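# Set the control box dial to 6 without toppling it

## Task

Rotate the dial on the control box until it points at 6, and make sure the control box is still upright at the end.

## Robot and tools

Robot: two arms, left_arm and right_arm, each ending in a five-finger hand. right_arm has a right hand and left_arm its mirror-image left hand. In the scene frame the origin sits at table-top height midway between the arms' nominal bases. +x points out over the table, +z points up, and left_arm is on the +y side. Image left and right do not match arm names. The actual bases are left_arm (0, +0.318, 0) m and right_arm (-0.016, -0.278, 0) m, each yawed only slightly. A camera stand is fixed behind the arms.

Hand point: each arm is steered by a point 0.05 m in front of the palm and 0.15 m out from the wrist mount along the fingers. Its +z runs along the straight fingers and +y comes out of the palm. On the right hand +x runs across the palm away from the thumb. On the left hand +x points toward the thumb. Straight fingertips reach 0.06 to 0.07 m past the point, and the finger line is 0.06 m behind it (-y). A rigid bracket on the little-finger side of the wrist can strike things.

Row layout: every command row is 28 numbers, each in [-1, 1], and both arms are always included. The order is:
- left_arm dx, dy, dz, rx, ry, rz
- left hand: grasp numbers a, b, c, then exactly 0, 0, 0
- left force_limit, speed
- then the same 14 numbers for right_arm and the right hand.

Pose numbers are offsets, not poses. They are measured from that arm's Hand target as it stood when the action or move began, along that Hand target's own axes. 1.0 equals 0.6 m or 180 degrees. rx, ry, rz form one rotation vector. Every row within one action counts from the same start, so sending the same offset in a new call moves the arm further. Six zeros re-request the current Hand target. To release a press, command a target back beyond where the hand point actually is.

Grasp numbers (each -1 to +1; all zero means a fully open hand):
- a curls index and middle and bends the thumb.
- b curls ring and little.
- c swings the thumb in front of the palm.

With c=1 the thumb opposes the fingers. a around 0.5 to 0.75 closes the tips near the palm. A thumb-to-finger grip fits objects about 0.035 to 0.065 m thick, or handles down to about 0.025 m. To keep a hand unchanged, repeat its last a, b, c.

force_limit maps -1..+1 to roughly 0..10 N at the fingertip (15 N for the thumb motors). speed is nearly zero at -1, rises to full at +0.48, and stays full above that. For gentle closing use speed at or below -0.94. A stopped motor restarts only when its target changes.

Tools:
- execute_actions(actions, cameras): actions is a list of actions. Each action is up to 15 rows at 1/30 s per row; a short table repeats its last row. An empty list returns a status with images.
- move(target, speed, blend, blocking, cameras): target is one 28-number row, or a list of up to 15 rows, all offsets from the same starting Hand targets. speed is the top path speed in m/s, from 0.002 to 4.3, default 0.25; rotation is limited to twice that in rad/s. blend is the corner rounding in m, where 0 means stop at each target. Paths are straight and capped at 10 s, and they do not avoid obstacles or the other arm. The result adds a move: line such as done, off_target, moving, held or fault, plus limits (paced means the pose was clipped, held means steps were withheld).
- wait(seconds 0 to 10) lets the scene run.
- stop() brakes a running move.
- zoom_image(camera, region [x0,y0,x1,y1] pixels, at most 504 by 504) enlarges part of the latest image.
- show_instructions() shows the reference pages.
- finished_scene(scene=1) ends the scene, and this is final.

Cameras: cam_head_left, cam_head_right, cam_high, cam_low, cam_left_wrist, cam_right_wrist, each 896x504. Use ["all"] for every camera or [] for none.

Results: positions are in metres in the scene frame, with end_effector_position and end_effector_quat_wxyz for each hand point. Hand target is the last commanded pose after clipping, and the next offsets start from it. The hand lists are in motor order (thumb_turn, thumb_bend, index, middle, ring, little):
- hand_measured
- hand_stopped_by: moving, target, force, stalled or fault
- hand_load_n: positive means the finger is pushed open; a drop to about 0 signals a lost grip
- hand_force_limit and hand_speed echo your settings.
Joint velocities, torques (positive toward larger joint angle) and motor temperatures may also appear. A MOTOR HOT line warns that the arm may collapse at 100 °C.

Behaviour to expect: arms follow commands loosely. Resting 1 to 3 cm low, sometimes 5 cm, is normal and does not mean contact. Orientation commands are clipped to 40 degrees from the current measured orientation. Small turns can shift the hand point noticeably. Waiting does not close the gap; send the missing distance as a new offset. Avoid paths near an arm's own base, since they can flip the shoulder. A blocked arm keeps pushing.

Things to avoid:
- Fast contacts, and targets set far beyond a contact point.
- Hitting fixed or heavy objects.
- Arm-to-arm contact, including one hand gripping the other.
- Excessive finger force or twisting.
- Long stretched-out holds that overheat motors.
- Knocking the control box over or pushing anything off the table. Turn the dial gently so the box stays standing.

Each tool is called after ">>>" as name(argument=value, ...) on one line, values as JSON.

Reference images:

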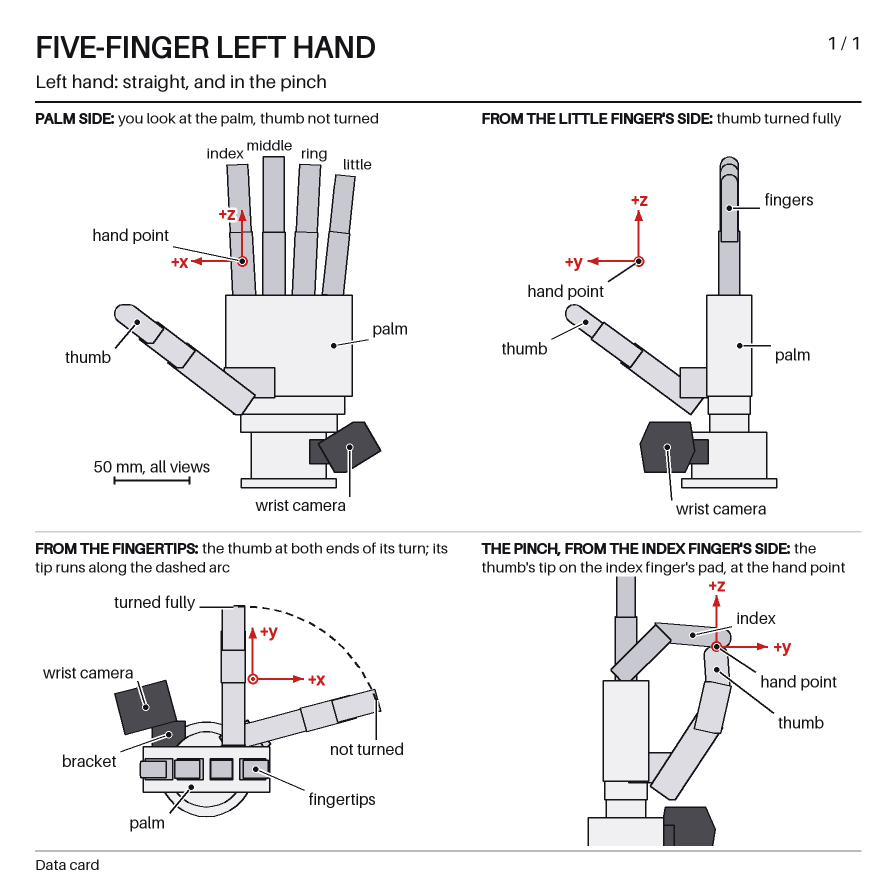

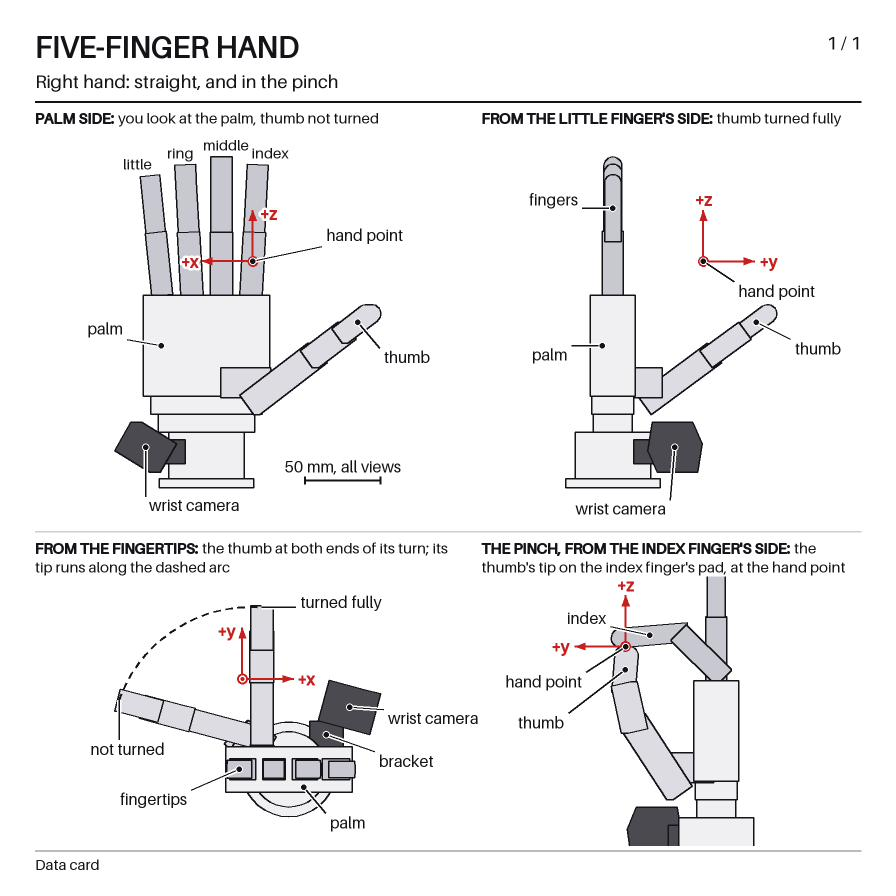

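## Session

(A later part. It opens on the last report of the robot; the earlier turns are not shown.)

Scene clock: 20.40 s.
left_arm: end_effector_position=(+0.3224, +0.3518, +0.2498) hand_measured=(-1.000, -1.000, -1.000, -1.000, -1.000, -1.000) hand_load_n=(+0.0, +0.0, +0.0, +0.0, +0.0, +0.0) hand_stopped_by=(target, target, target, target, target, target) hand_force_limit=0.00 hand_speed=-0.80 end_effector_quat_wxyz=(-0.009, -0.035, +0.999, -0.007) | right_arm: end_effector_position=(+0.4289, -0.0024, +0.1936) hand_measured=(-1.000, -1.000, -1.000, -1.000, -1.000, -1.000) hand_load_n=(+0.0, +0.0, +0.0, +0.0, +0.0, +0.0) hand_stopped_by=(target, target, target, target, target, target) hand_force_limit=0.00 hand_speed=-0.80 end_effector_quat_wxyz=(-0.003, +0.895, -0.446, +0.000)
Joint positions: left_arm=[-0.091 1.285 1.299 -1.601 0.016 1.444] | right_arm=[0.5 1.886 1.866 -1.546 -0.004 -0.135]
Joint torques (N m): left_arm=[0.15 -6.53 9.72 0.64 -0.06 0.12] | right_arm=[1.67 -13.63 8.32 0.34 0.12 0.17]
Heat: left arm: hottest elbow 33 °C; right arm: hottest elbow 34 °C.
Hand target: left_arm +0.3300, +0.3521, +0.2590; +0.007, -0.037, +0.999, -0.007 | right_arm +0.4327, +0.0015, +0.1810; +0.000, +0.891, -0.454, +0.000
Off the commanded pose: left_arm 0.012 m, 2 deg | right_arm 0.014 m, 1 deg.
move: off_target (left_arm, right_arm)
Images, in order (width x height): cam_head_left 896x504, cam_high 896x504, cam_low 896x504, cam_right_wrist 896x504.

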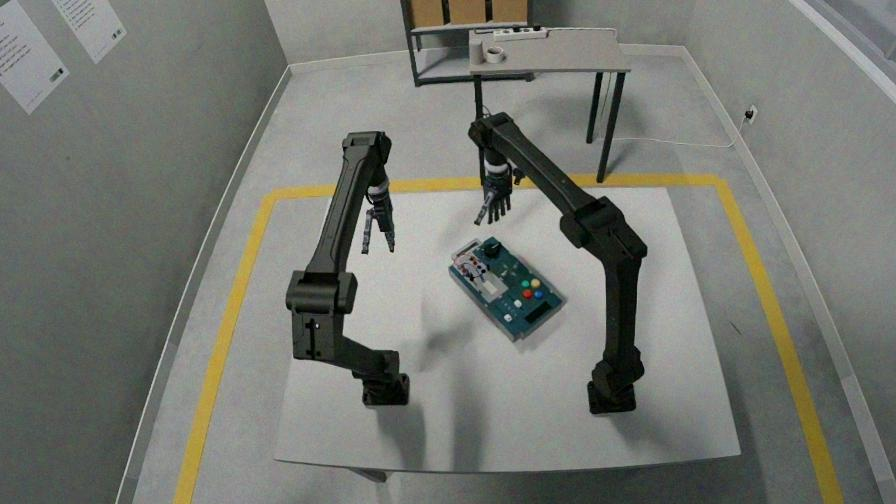

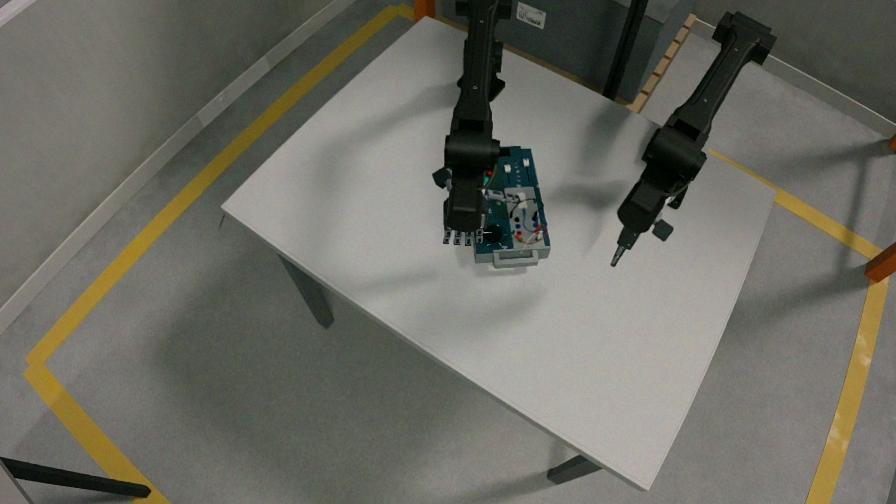

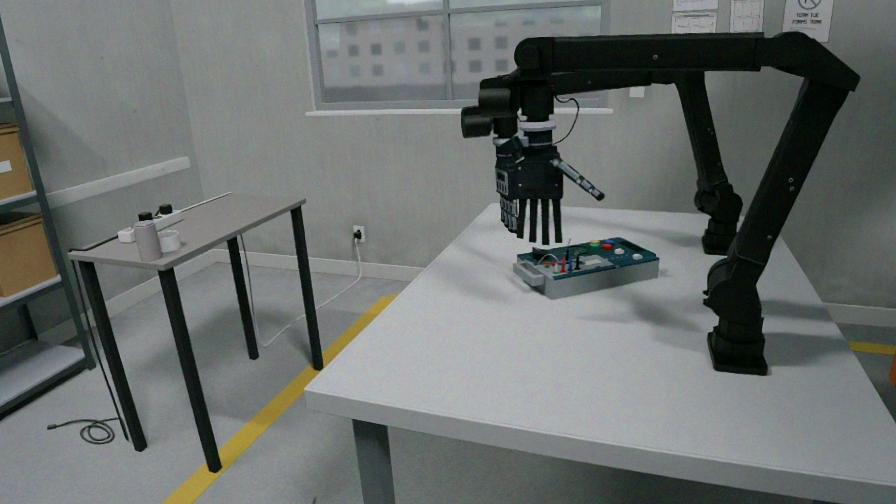

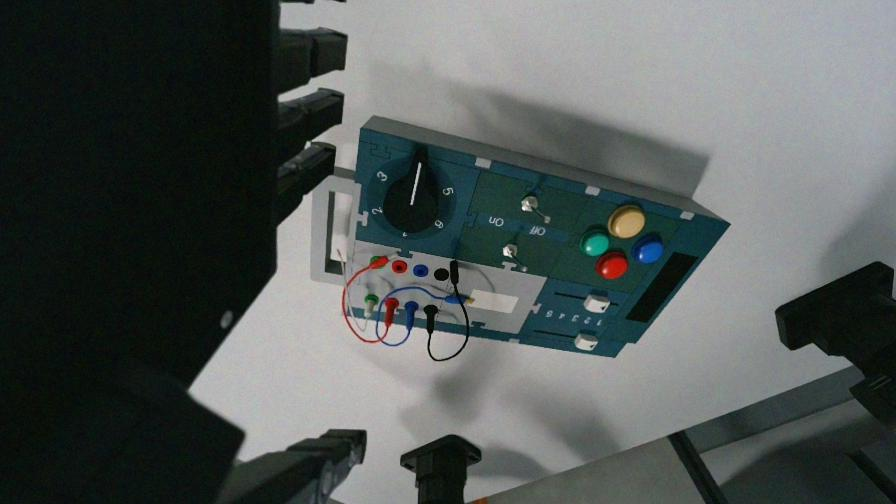

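>>> move(target=[0,0,-0.2,0,0,0,0,0,0,0,0,0,0,-0.8,0.01,0.0272,0.0183,0,0,0,0,0,0,0,0,0,0,-0.8], cameras=["cam_low","cam_high","cam_right_wrist","cam_head_left"], speed=0.25)

>>> zoom_image(camera="cam_right_wrist", region=[260, 50, 500, 250])

>>> zoom_image(camera="cam_low", region=[480, 170, 620, 290])

>>> zoom_image(camera="cam_high", region=[430, 180, 560, 280])

Scene clock: 26.33 s.
left_arm: end_effector_position=(+0.3210, +0.3558, +0.3615) hand_measured=(-1.000, -1.000, -1.000, -1.000, -1.000, -1.000) hand_load_n=(+0.0, +0.0, +0.0, +0.0, +0.0, +0.0) hand_stopped_by=(target, target, target, target, target, target) hand_force_limit=0.00 hand_speed=-0.80 end_effector_quat_wxyz=(+0.112, -0.036, +0.993, -0.002) | right_arm: end_effector_position=(+0.4193, -0.0100, +0.1632) hand_measured=(-1.000, -1.000, -1.000, -1.000, -1.000, -1.000) hand_load_n=(+0.0, +0.0, +0.0, +0.0, +0.0, +0.0) hand_stopped_by=(target, target, target, target, target, target) hand_force_limit=0.00 hand_speed=-0.80 end_effector_quat_wxyz=(+0.012, +0.894, -0.448, -0.011)
Joint positions: left_arm=[-0.1 1.165 1.499 -1.681 -0.019 1.437] | right_arm=[0.497 1.886 1.779 -1.497 -0.004 -0.135]
Joint torques (N m): left_arm=[-0.15 -3.72 11.85 0.42 -0.24 -0.02] | right_arm=[0.73 -16.79 7.94 0.21 0.12 0.02]
Heat: left arm: hottest elbow 34 °C; right arm: hottest elbow 34 °C.
Hand target: left_arm +0.3284, +0.3536, +0.3790; +0.007, -0.037, +0.999, -0.007 | right_arm +0.4231, -0.0130, +0.1700; +0.000, +0.891, -0.454, +0.000
Off the commanded pose: left_arm 0.019 m, 12 deg | right_arm 0.008 m, 2 deg.
joint sent to its limit (left arm) — joint 4 (wrist pitch), lower limit. The joint targets are off in orientation, not in position.
move: off_target (left_arm)
Images, in order (width x height): cam_head_left 896x504, cam_high 896x504, cam_low 896x504, cam_right_wrist 896x504.

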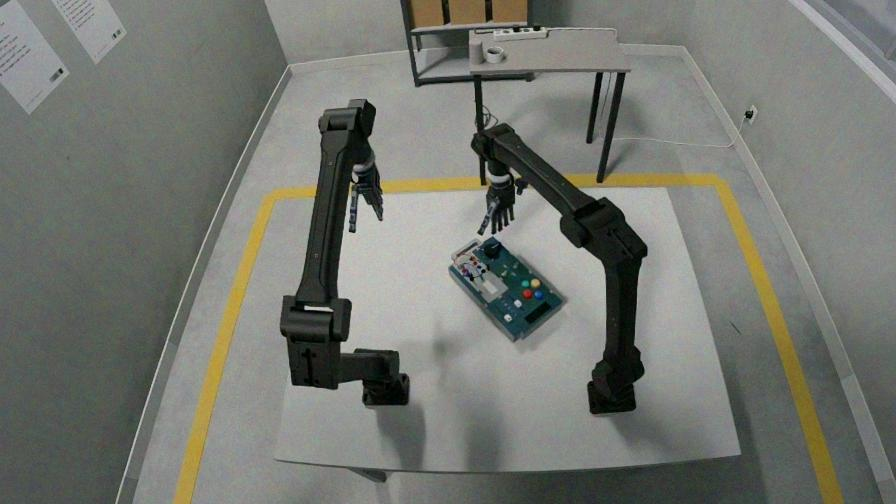

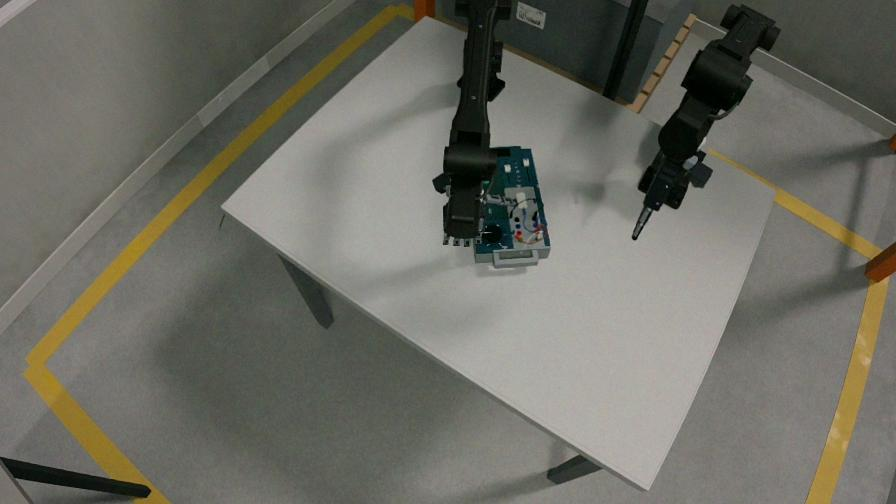

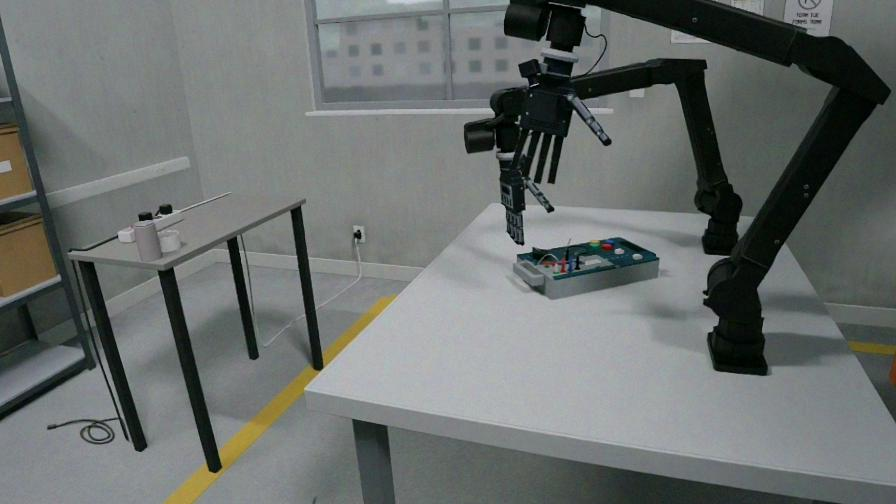

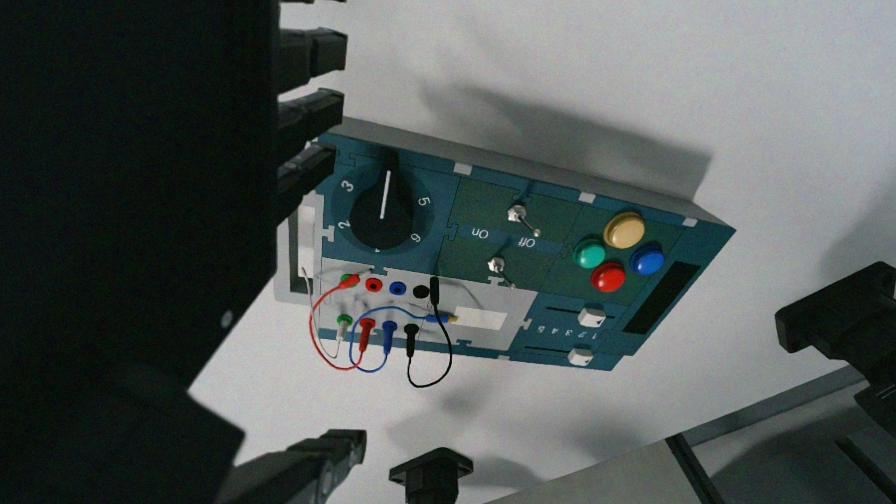

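Scaled by 2.100 from the camera's 896x504 image, which has a finer 1280x720 frame.

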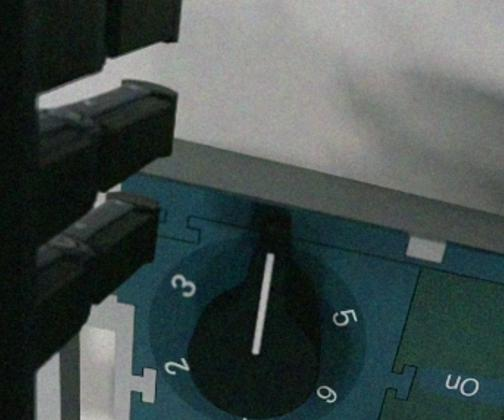

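Scaled by 3.600 from the camera's 896x504 image, which has a finer 1280x720 frame.

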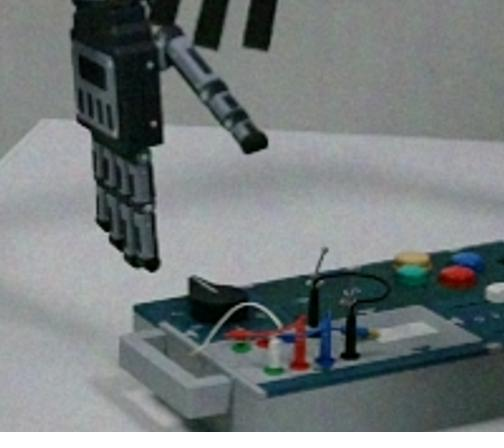

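Scaled by 3.877 from the camera's 896x504 image, which has a finer 1280x720 frame.

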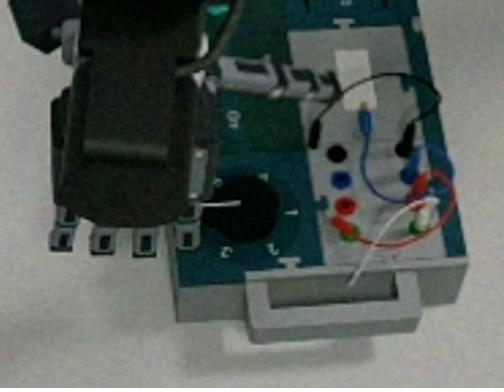

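>>> move(target=[0,0,0,0,0,0,0,0,0,0,0,0,0,-0.8,0,0,0.03,0,0,0,0,0,0,0,0,0,0,-0.8], cameras=["cam_low","cam_high","cam_right_wrist"], speed=0.1)

>>> zoom_image(camera="cam_low", region=[490, 190, 610, 290])

>>> zoom_image(camera="cam_right_wrist", region=[260, 50, 500, 250])

Scene clock: 28.93 s.
left_arm: end_effector_position=(+0.3210, +0.3558, +0.3615) hand_measured=(-1.000, -1.000, -1.000, -1.000, -1.000, -1.000) hand_load_n=(+0.0, +0.0, +0.0, +0.0, +0.0, +0.0) hand_stopped_by=(target, target, target, target, target, target) hand_force_limit=0.00 hand_speed=-0.80 end_effector_quat_wxyz=(+0.112, -0.036, +0.993, -0.002) | right_arm: end_effector_position=(+0.4190, -0.0102, +0.1486) hand_measured=(-1.000, -1.000, -1.000, -1.000, -1.000, -1.000) hand_load_n=(+0.0, +0.0, +0.0, +0.5, +0.0, +0.0) hand_stopped_by=(target, target, target, target, target, target) hand_force_limit=0.00 hand_speed=-0.80 end_effector_quat_wxyz=(+0.009, +0.894, -0.448, -0.009)
Joint positions: left_arm=[-0.1 1.165 1.499 -1.681 -0.019 1.437] | right_arm=[0.497 1.884 1.741 -1.453 -0.004 -0.135]
Joint torques (N m): left_arm=[-0.38 -3.49 11.93 0.42 -0.25 -0.01] | right_arm=[0.73 -16.15 7.88 0.25 0.12 0.02]
Heat: left arm: hottest elbow 35 °C; right arm: hottest elbow 34 °C.
Hand target: left_arm +0.3284, +0.3536, +0.3790; +0.007, -0.037, +0.999, -0.007 | right_arm +0.4231, -0.0130, +0.1519; +0.000, +0.891, -0.454, +0.000
Off the commanded pose: left_arm 0.019 m, 12 deg | right_arm 0.006 m, 2 deg.
joint sent to its limit (left arm) — joint 4 (wrist pitch), lower limit. The joint targets are off in orientation, not in position.
move: off_target (left_arm)
Images, in order (width x height): cam_high 896x504, cam_low 896x504, cam_right_wrist 896x504.

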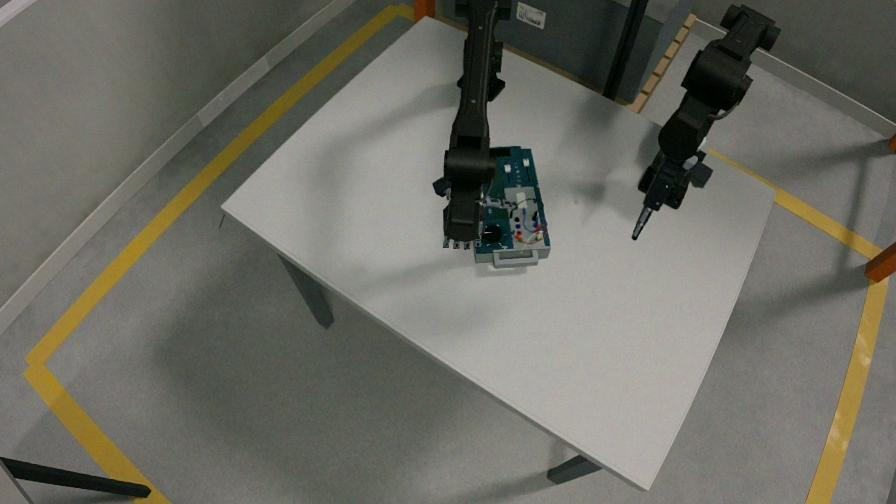

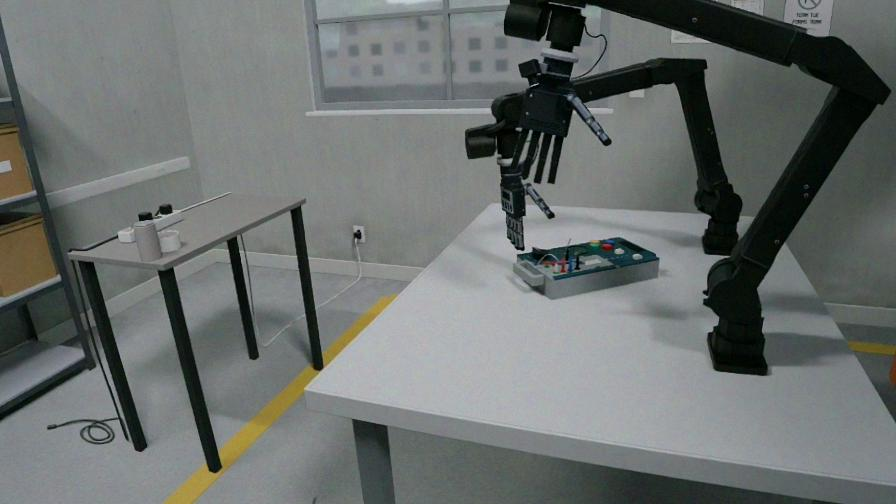

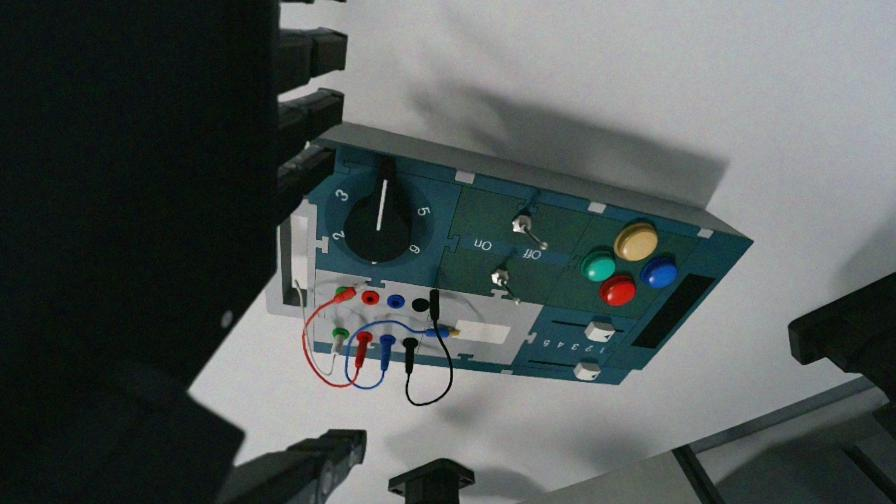

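Scaled by 4.200 from the camera's 896x504 image, which has a finer 1280x720 frame.

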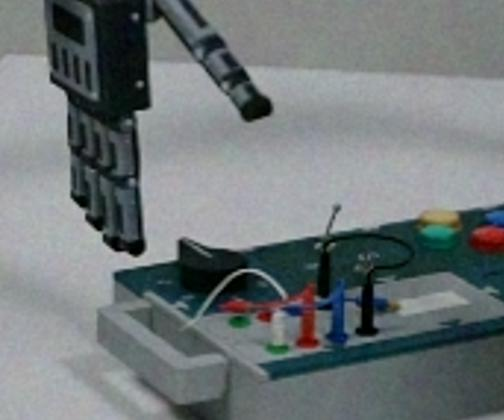

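Scaled by 2.100 from the camera's 896x504 image, which has a finer 1280x720 frame.

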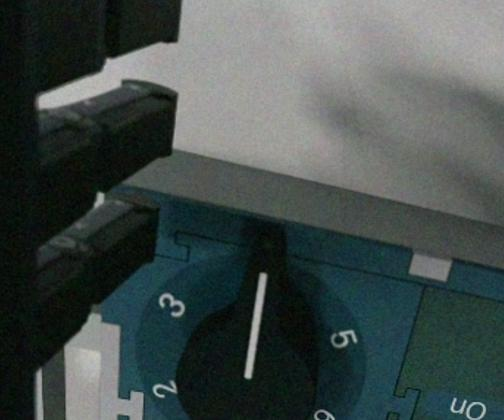

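>>> move(target=[0,0,0,0,0,0,0,0,0,0,0,0,0,-0.8,0,0.022,0.013,0,0,0,0,0,0,0,0,0,0,-0.8], cameras=["cam_low","cam_right_wrist"], speed=0.1)

>>> zoom_image(camera="cam_low", region=[490, 190, 610, 290])

>>> zoom_image(camera="cam_right_wrist", region=[260, 50, 500, 250])

Scene clock: 30.97 s.
left_arm: end_effector_position=(+0.3210, +0.3558, +0.3615) hand_measured=(-1.000, -1.000, -1.000, -1.000, -1.000, -1.000) hand_load_n=(+0.0, +0.0, +0.0, +0.0, +0.0, +0.0) hand_stopped_by=(target, target, target, target, target, target) hand_force_limit=0.00 hand_speed=-0.80 end_effector_quat_wxyz=(+0.112, -0.036, +0.993, -0.002) | right_arm: end_effector_position=(+0.4084, -0.0175, +0.1391) hand_measured=(-1.000, -1.000, -1.000, -1.000, -1.000, -1.000) hand_load_n=(+0.0, +0.0, +0.0, +0.5, +0.0, +0.0) hand_stopped_by=(target, target, target, target, target, target) hand_force_limit=0.00 hand_speed=-0.80 end_effector_quat_wxyz=(+0.011, +0.892, -0.452, -0.009)
Joint positions: left_arm=[-0.1 1.165 1.499 -1.681 -0.019 1.437] | right_arm=[0.494 1.856 1.673 -1.417 -0.002 -0.129]
Joint torques (N m): left_arm=[-0.44 -3.43 11.92 0.5 -0.24 -0.02] | right_arm=[0.67 -16.03 7.84 0.24 0.12 -0.02]
Heat: left arm: hottest elbow 36 °C; right arm: hottest elbow 34 °C.
Hand target: left_arm +0.3284, +0.3536, +0.3790; +0.007, -0.037, +0.999, -0.007 | right_arm +0.4124, -0.0207, +0.1442; +0.000, +0.891, -0.454, +0.000
Off the commanded pose: left_arm 0.019 m, 12 deg | right_arm 0.007 m, 2 deg.
joint sent to its limit (left arm) — joint 4 (wrist pitch), lower limit. The joint targets are off in orientation, not in position.
move: off_target (left_arm)
Images, in order (width x height): cam_low 896x504, cam_right_wrist 896x504.

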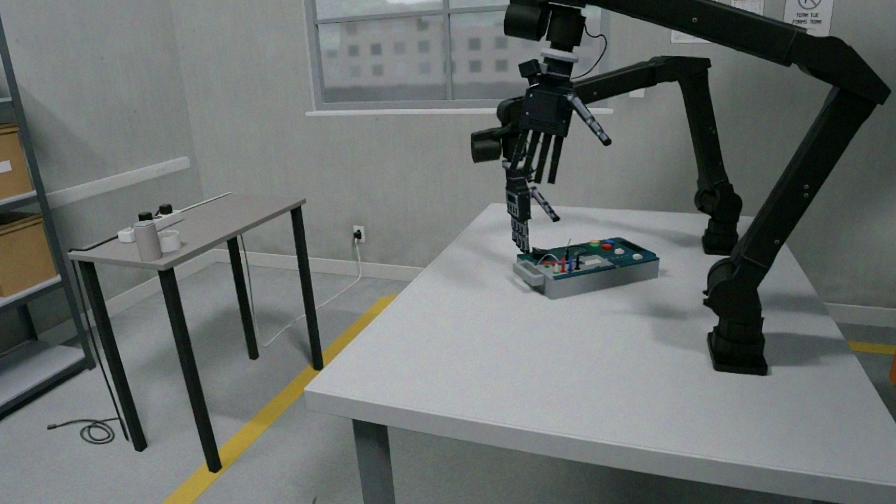

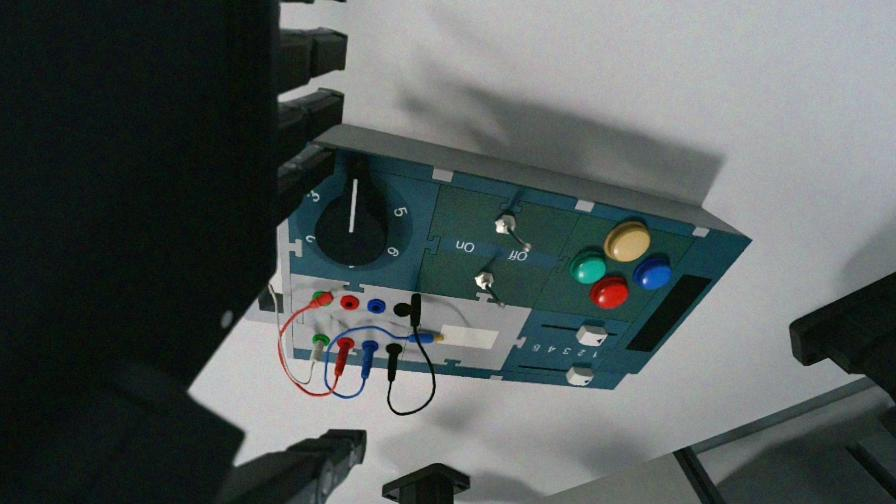

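Scaled by 4.200 from the camera's 896x504 image, which has a finer 1280x720 frame.

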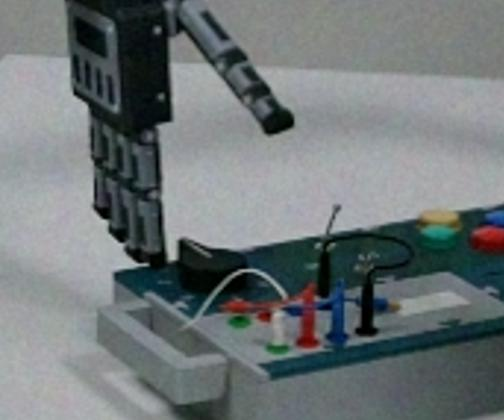

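Scaled by 2.100 from the camera's 896x504 image, which has a finer 1280x720 frame.

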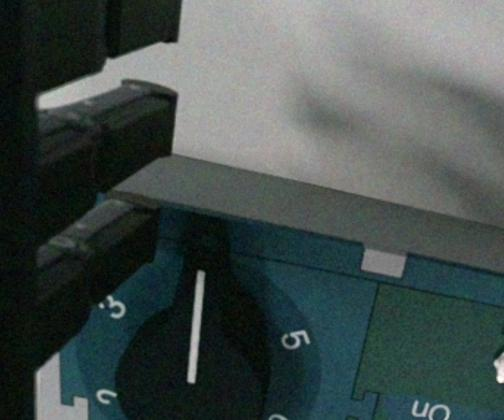

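>>> zoom_image(camera="cam_low", region=[510, 225, 560, 275])

>>> zoom_image(camera="cam_right_wrist", region=[300, 120, 380, 200])

Scaled by 10.080 from the camera's 896x504 image, which has a finer 1280x720 frame.

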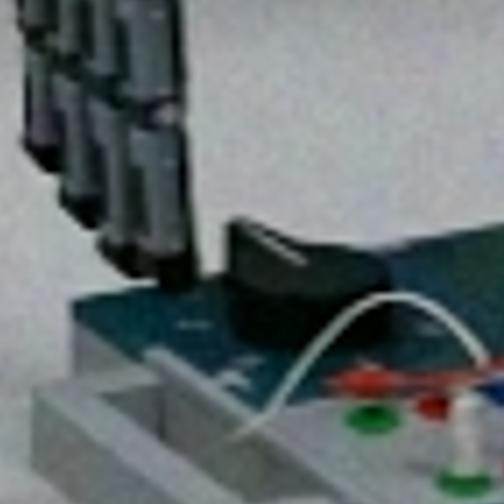

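Scaled by 6.300 from the camera's 896x504 image, which has a finer 1280x720 frame.

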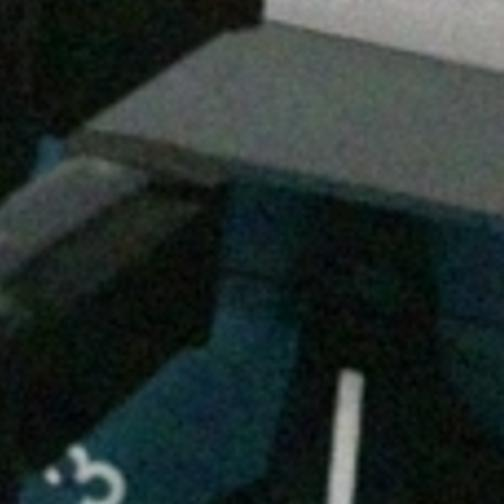

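>>> move(target=[[0,0,0,0,0,0,0,0,0,0,0,0,0,-0.8,0,0,-0.0133,0,0,0,0,0,0,0,0,0,0,-0.8],[0,0,0,0,0,0,0,0,0,0,0,0,0,-0.8,0.0047,0.022,-0.0133,0,0,0,0,0,0,0,0,0,0,-0.8]], cameras=["cam_low","cam_high","cam_right_wrist"], speed=0.06)

>>> zoom_image(camera="cam_low", region=[500, 210, 580, 290])

>>> zoom_image(camera="cam_right_wrist", region=[260, 50, 500, 250])

Scene clock: 34.80 s.
left_arm: end_effector_position=(+0.3210, +0.3558, +0.3615) hand_measured=(-1.000, -1.000, -1.000, -1.000, -1.000, -1.000) hand_load_n=(+0.0, +0.0, +0.0, +0.0, +0.0, +0.0) hand_stopped_by=(target, target, target, target, target, target) hand_force_limit=0.00 hand_speed=-0.80 end_effector_quat_wxyz=(+0.112, -0.036, +0.993, -0.002) | right_arm: end_effector_position=(+0.4022, -0.0253, +0.1475) hand_measured=(-1.000, -1.000, -1.000, -1.000, -1.000, -1.000) hand_load_n=(+0.0, +0.0, +0.0, +0.0, +0.0, +0.0) hand_stopped_by=(target, target, target, target, target, target) hand_force_limit=0.00 hand_speed=-0.80 end_effector_quat_wxyz=(+0.006, +0.890, -0.456, -0.007)
Joint positions: left_arm=[-0.1 1.165 1.499 -1.681 -0.019 1.437] | right_arm=[0.485 1.819 1.644 -1.414 -0.004 -0.128]
Joint torques (N m): left_arm=[-0.5 -3.49 11.85 0.38 -0.26 0.01] | right_arm=[0.67 -15.56 7.66 0.03 0.13 -0.11]
Heat: left arm: hottest elbow 37 °C; right arm: hottest elbow 34 °C.
Hand target: left_arm +0.3284, +0.3536, +0.3790; +0.007, -0.037, +0.999, -0.007 | right_arm +0.4035, -0.0309, +0.1520; +0.000, +0.891, -0.454, +0.000
Off the commanded pose: left_arm 0.019 m, 12 deg | right_arm 0.007 m, 1 deg.
joint sent to its limit (left arm) — joint 4 (wrist pitch), lower limit. The joint targets are off in orientation, not in position.
move: off_target (left_arm)
Images, in order (width x height): cam_high 896x504, cam_low 896x504, cam_right_wrist 896x504.

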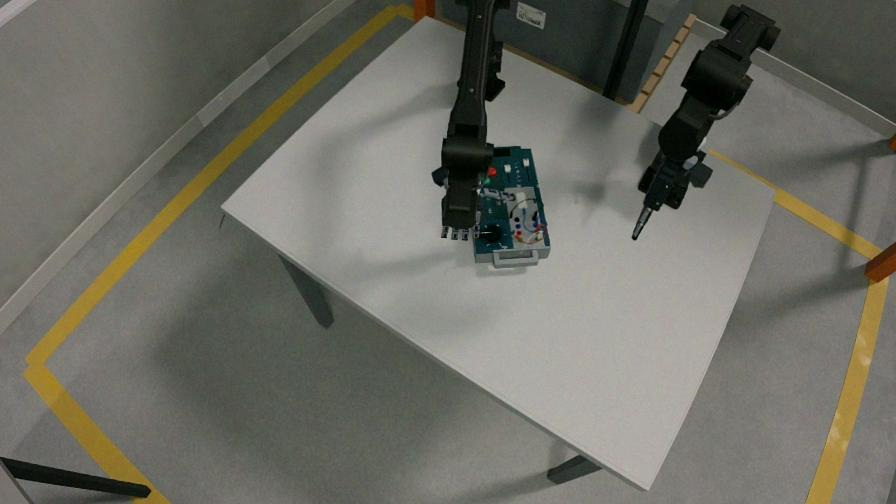

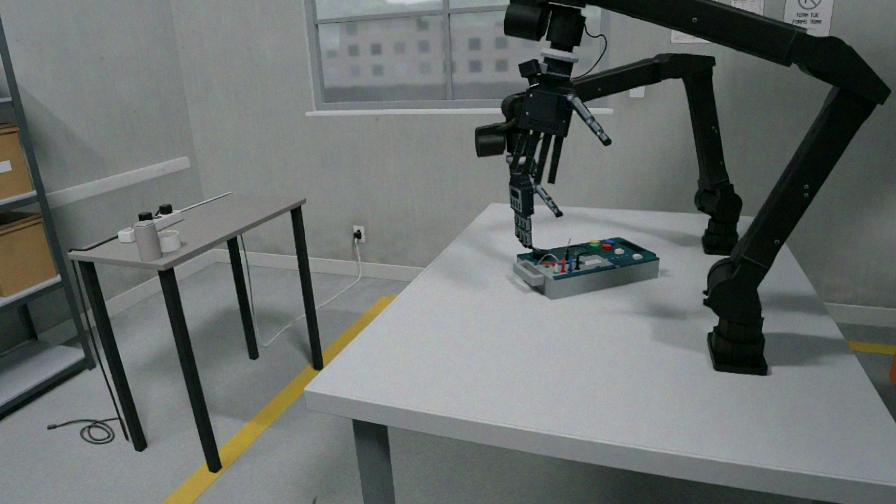

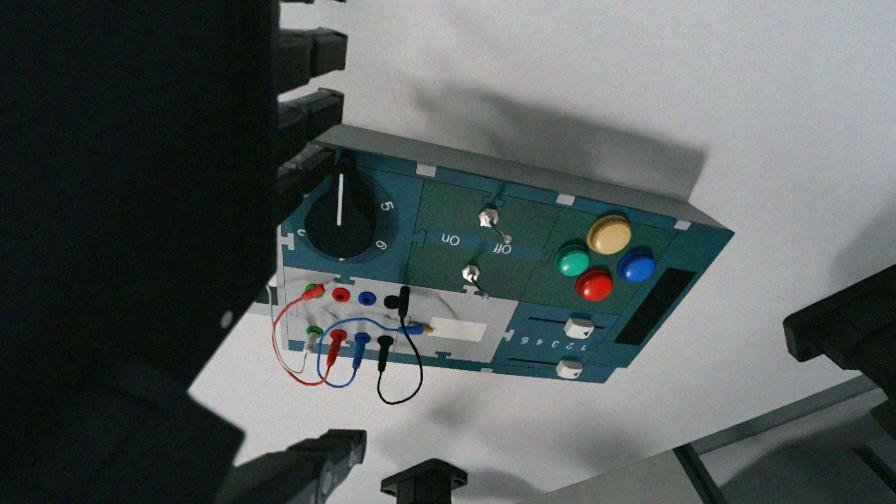

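Scaled by 6.300 from the camera's 896x504 image, which has a finer 1280x720 frame.

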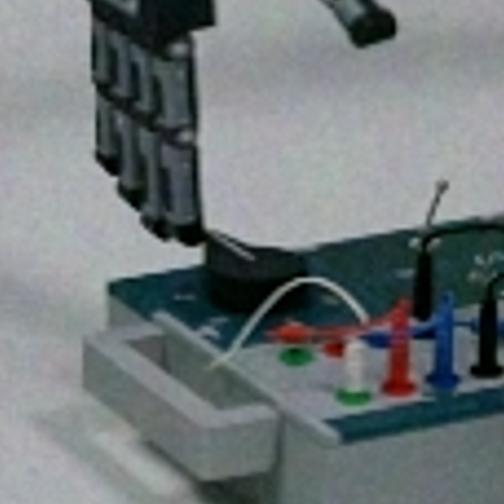

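Scaled by 2.100 from the camera's 896x504 image, which has a finer 1280x720 frame.

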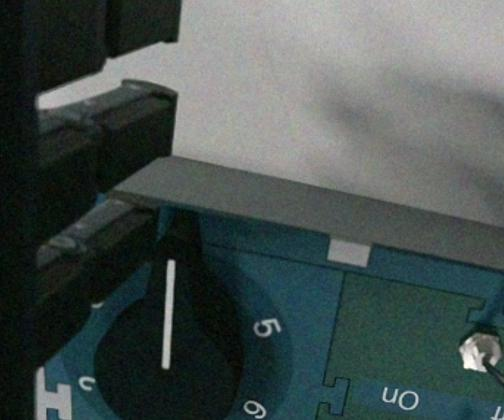

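>>> zoom_image(camera="cam_right_wrist", region=[290, 130, 390, 220])

>>> zoom_image(camera="cam_low", region=[510, 225, 560, 275])

>>> zoom_image(camera="cam_high", region=[430, 200, 530, 280])

Scaled by 5.040 from the camera's 896x504 image, which has a finer 1280x720 frame.

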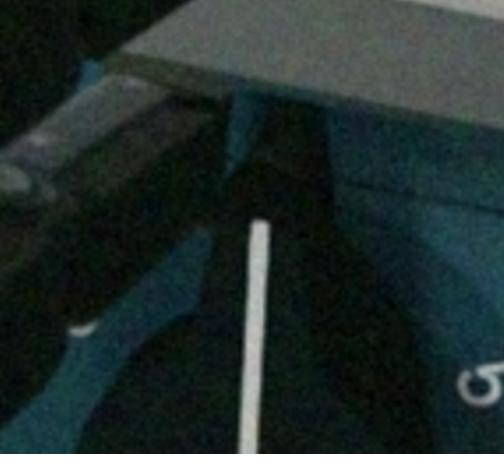

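Scaled by 10.080 from the camera's 896x504 image, which has a finer 1280x720 frame.

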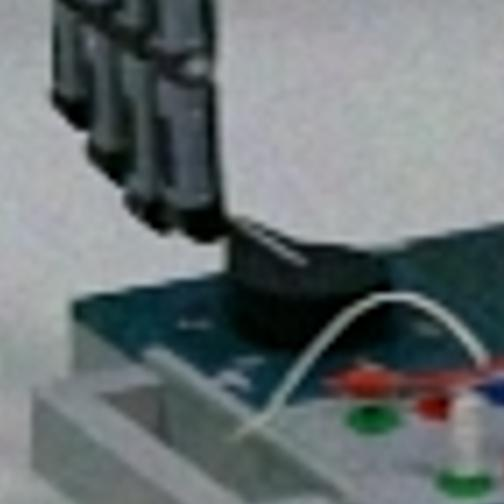

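Scaled by 5.040 from the camera's 896x504 image, which has a finer 1280x720 frame.

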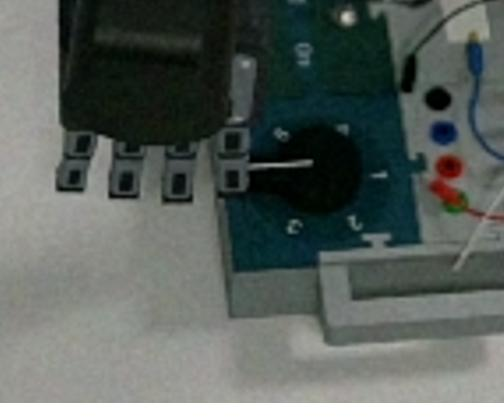

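>>> move(target=[[0,0,0,0,0,0,0,0,0,0,0,0,0,-0.8,0.0007,0.0195,0.005,0,0,0,0,0,0,0,0,0,0,-0.8],[0,0,0,0,0,0,0,0,0,0,0,0,0,-0.8,-0.0028,0.035,0.005,0,0,0,0,0,0,0,0,0,0,-0.8]], cameras=["cam_low","cam_high","cam_right_wrist"], speed=0.06, blend=0.004)

>>> zoom_image(camera="cam_right_wrist", region=[250, 110, 450, 290])

>>> zoom_image(camera="cam_low", region=[510, 225, 560, 275])

>>> zoom_image(camera="cam_high", region=[430, 200, 530, 280])

Scene clock: 37.53 s.
left_arm: end_effector_position=(+0.3210, +0.3558, +0.3615) hand_measured=(-1.000, -1.000, -1.000, -1.000, -1.000, -1.000) hand_load_n=(+0.0, +0.0, +0.0, +0.0, +0.0, +0.0) hand_stopped_by=(target, target, target, target, target, target) hand_force_limit=0.00 hand_speed=-0.80 end_effector_quat_wxyz=(+0.112, -0.036, +0.993, -0.002) | right_arm: end_effector_position=(+0.3826, -0.0376, +0.1447) hand_measured=(-1.000, -1.000, -1.000, -1.000, -1.000, -1.000) hand_load_n=(+0.0, +0.0, +0.0, +0.0, -0.5, +0.0) hand_stopped_by=(target, target, target, target, target, target) hand_force_limit=0.00 hand_speed=-0.80 end_effector_quat_wxyz=(+0.009, +0.889, -0.458, -0.009)
Joint positions: left_arm=[-0.1 1.165 1.499 -1.681 -0.019 1.437] | right_arm=[0.482 1.765 1.559 -1.39 -0.004 -0.128]
Joint torques (N m): left_arm=[-0.32 -3.72 11.93 0.27 -0.23 0] | right_arm=[0.79 -14.62 7.86 0.06 0.13 -0.13]
Heat: left arm: hottest elbow 37 °C; right arm: hottest elbow 34 °C.
Hand target: left_arm +0.3284, +0.3536, +0.3790; +0.007, -0.037, +0.999, -0.007 | right_arm +0.3855, -0.0419, +0.1491; +0.000, +0.891, -0.454, +0.000
Off the commanded pose: left_arm 0.019 m, 12 deg | right_arm 0.007 m, 2 deg.
joint sent to its limit (left arm) — joint 4 (wrist pitch), lower limit. The joint targets are off in orientation, not in position.
move: off_target (left_arm)
Images, in order (width x height): cam_high 896x504, cam_low 896x504, cam_right_wrist 896x504.

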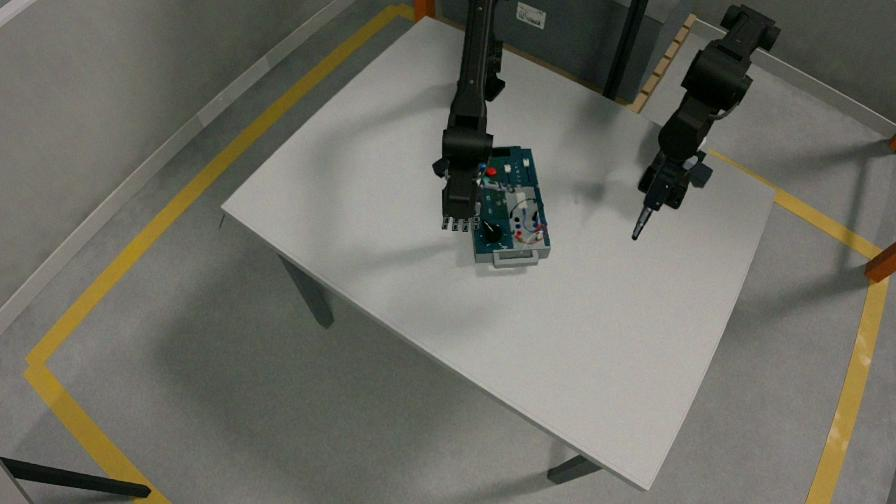

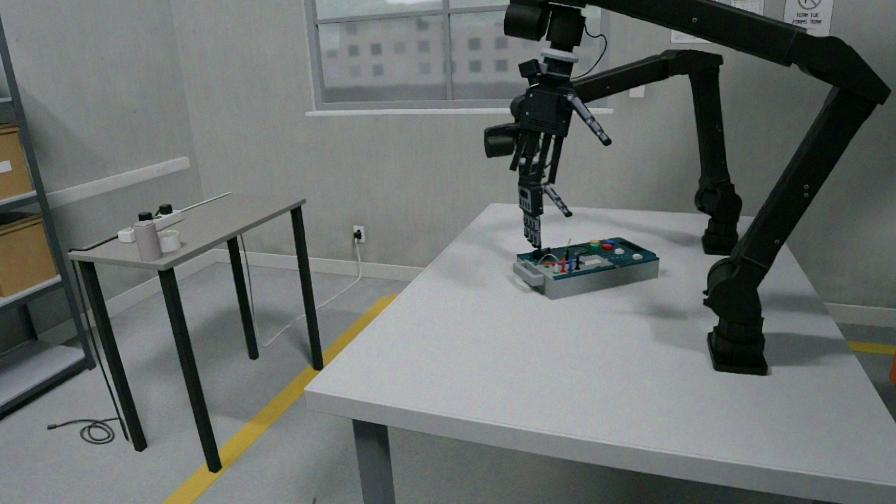

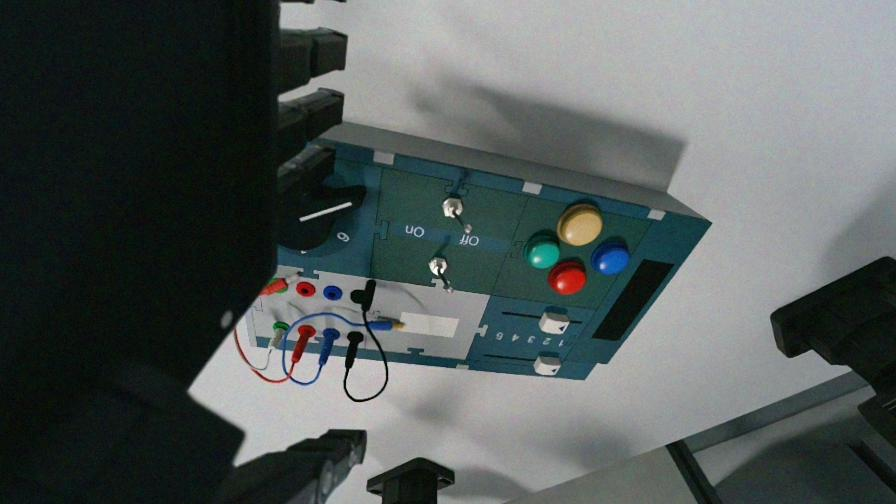

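Scaled by 2.520 from the camera's 896x504 image, which has a finer 1280x720 frame.

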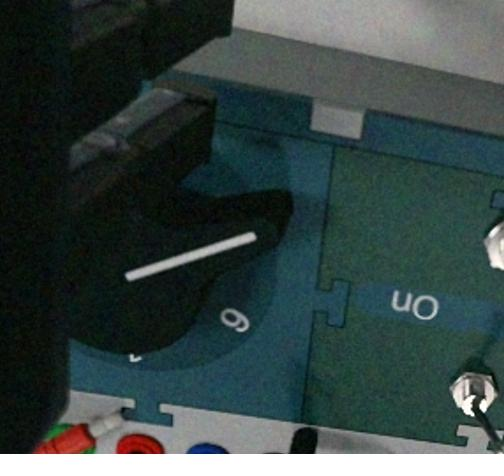

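Scaled by 10.080 from the camera's 896x504 image, which has a finer 1280x720 frame.

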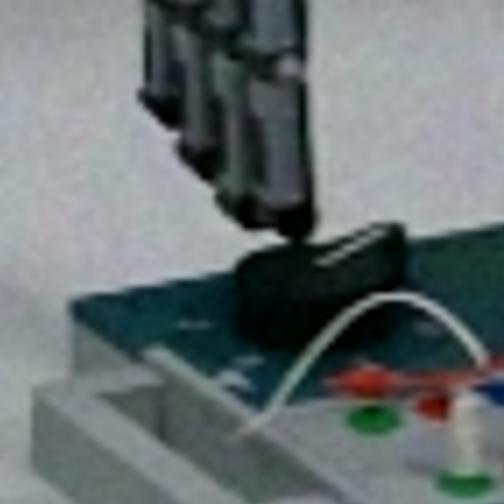

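Scaled by 5.040 from the camera's 896x504 image, which has a finer 1280x720 frame.

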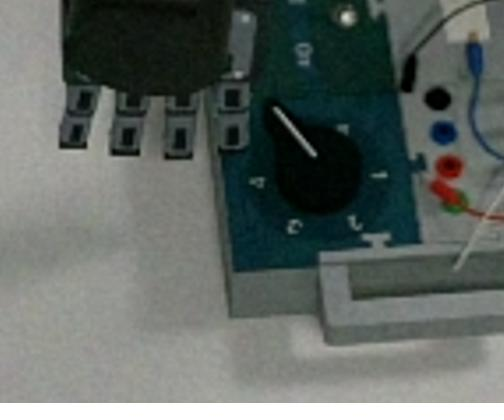

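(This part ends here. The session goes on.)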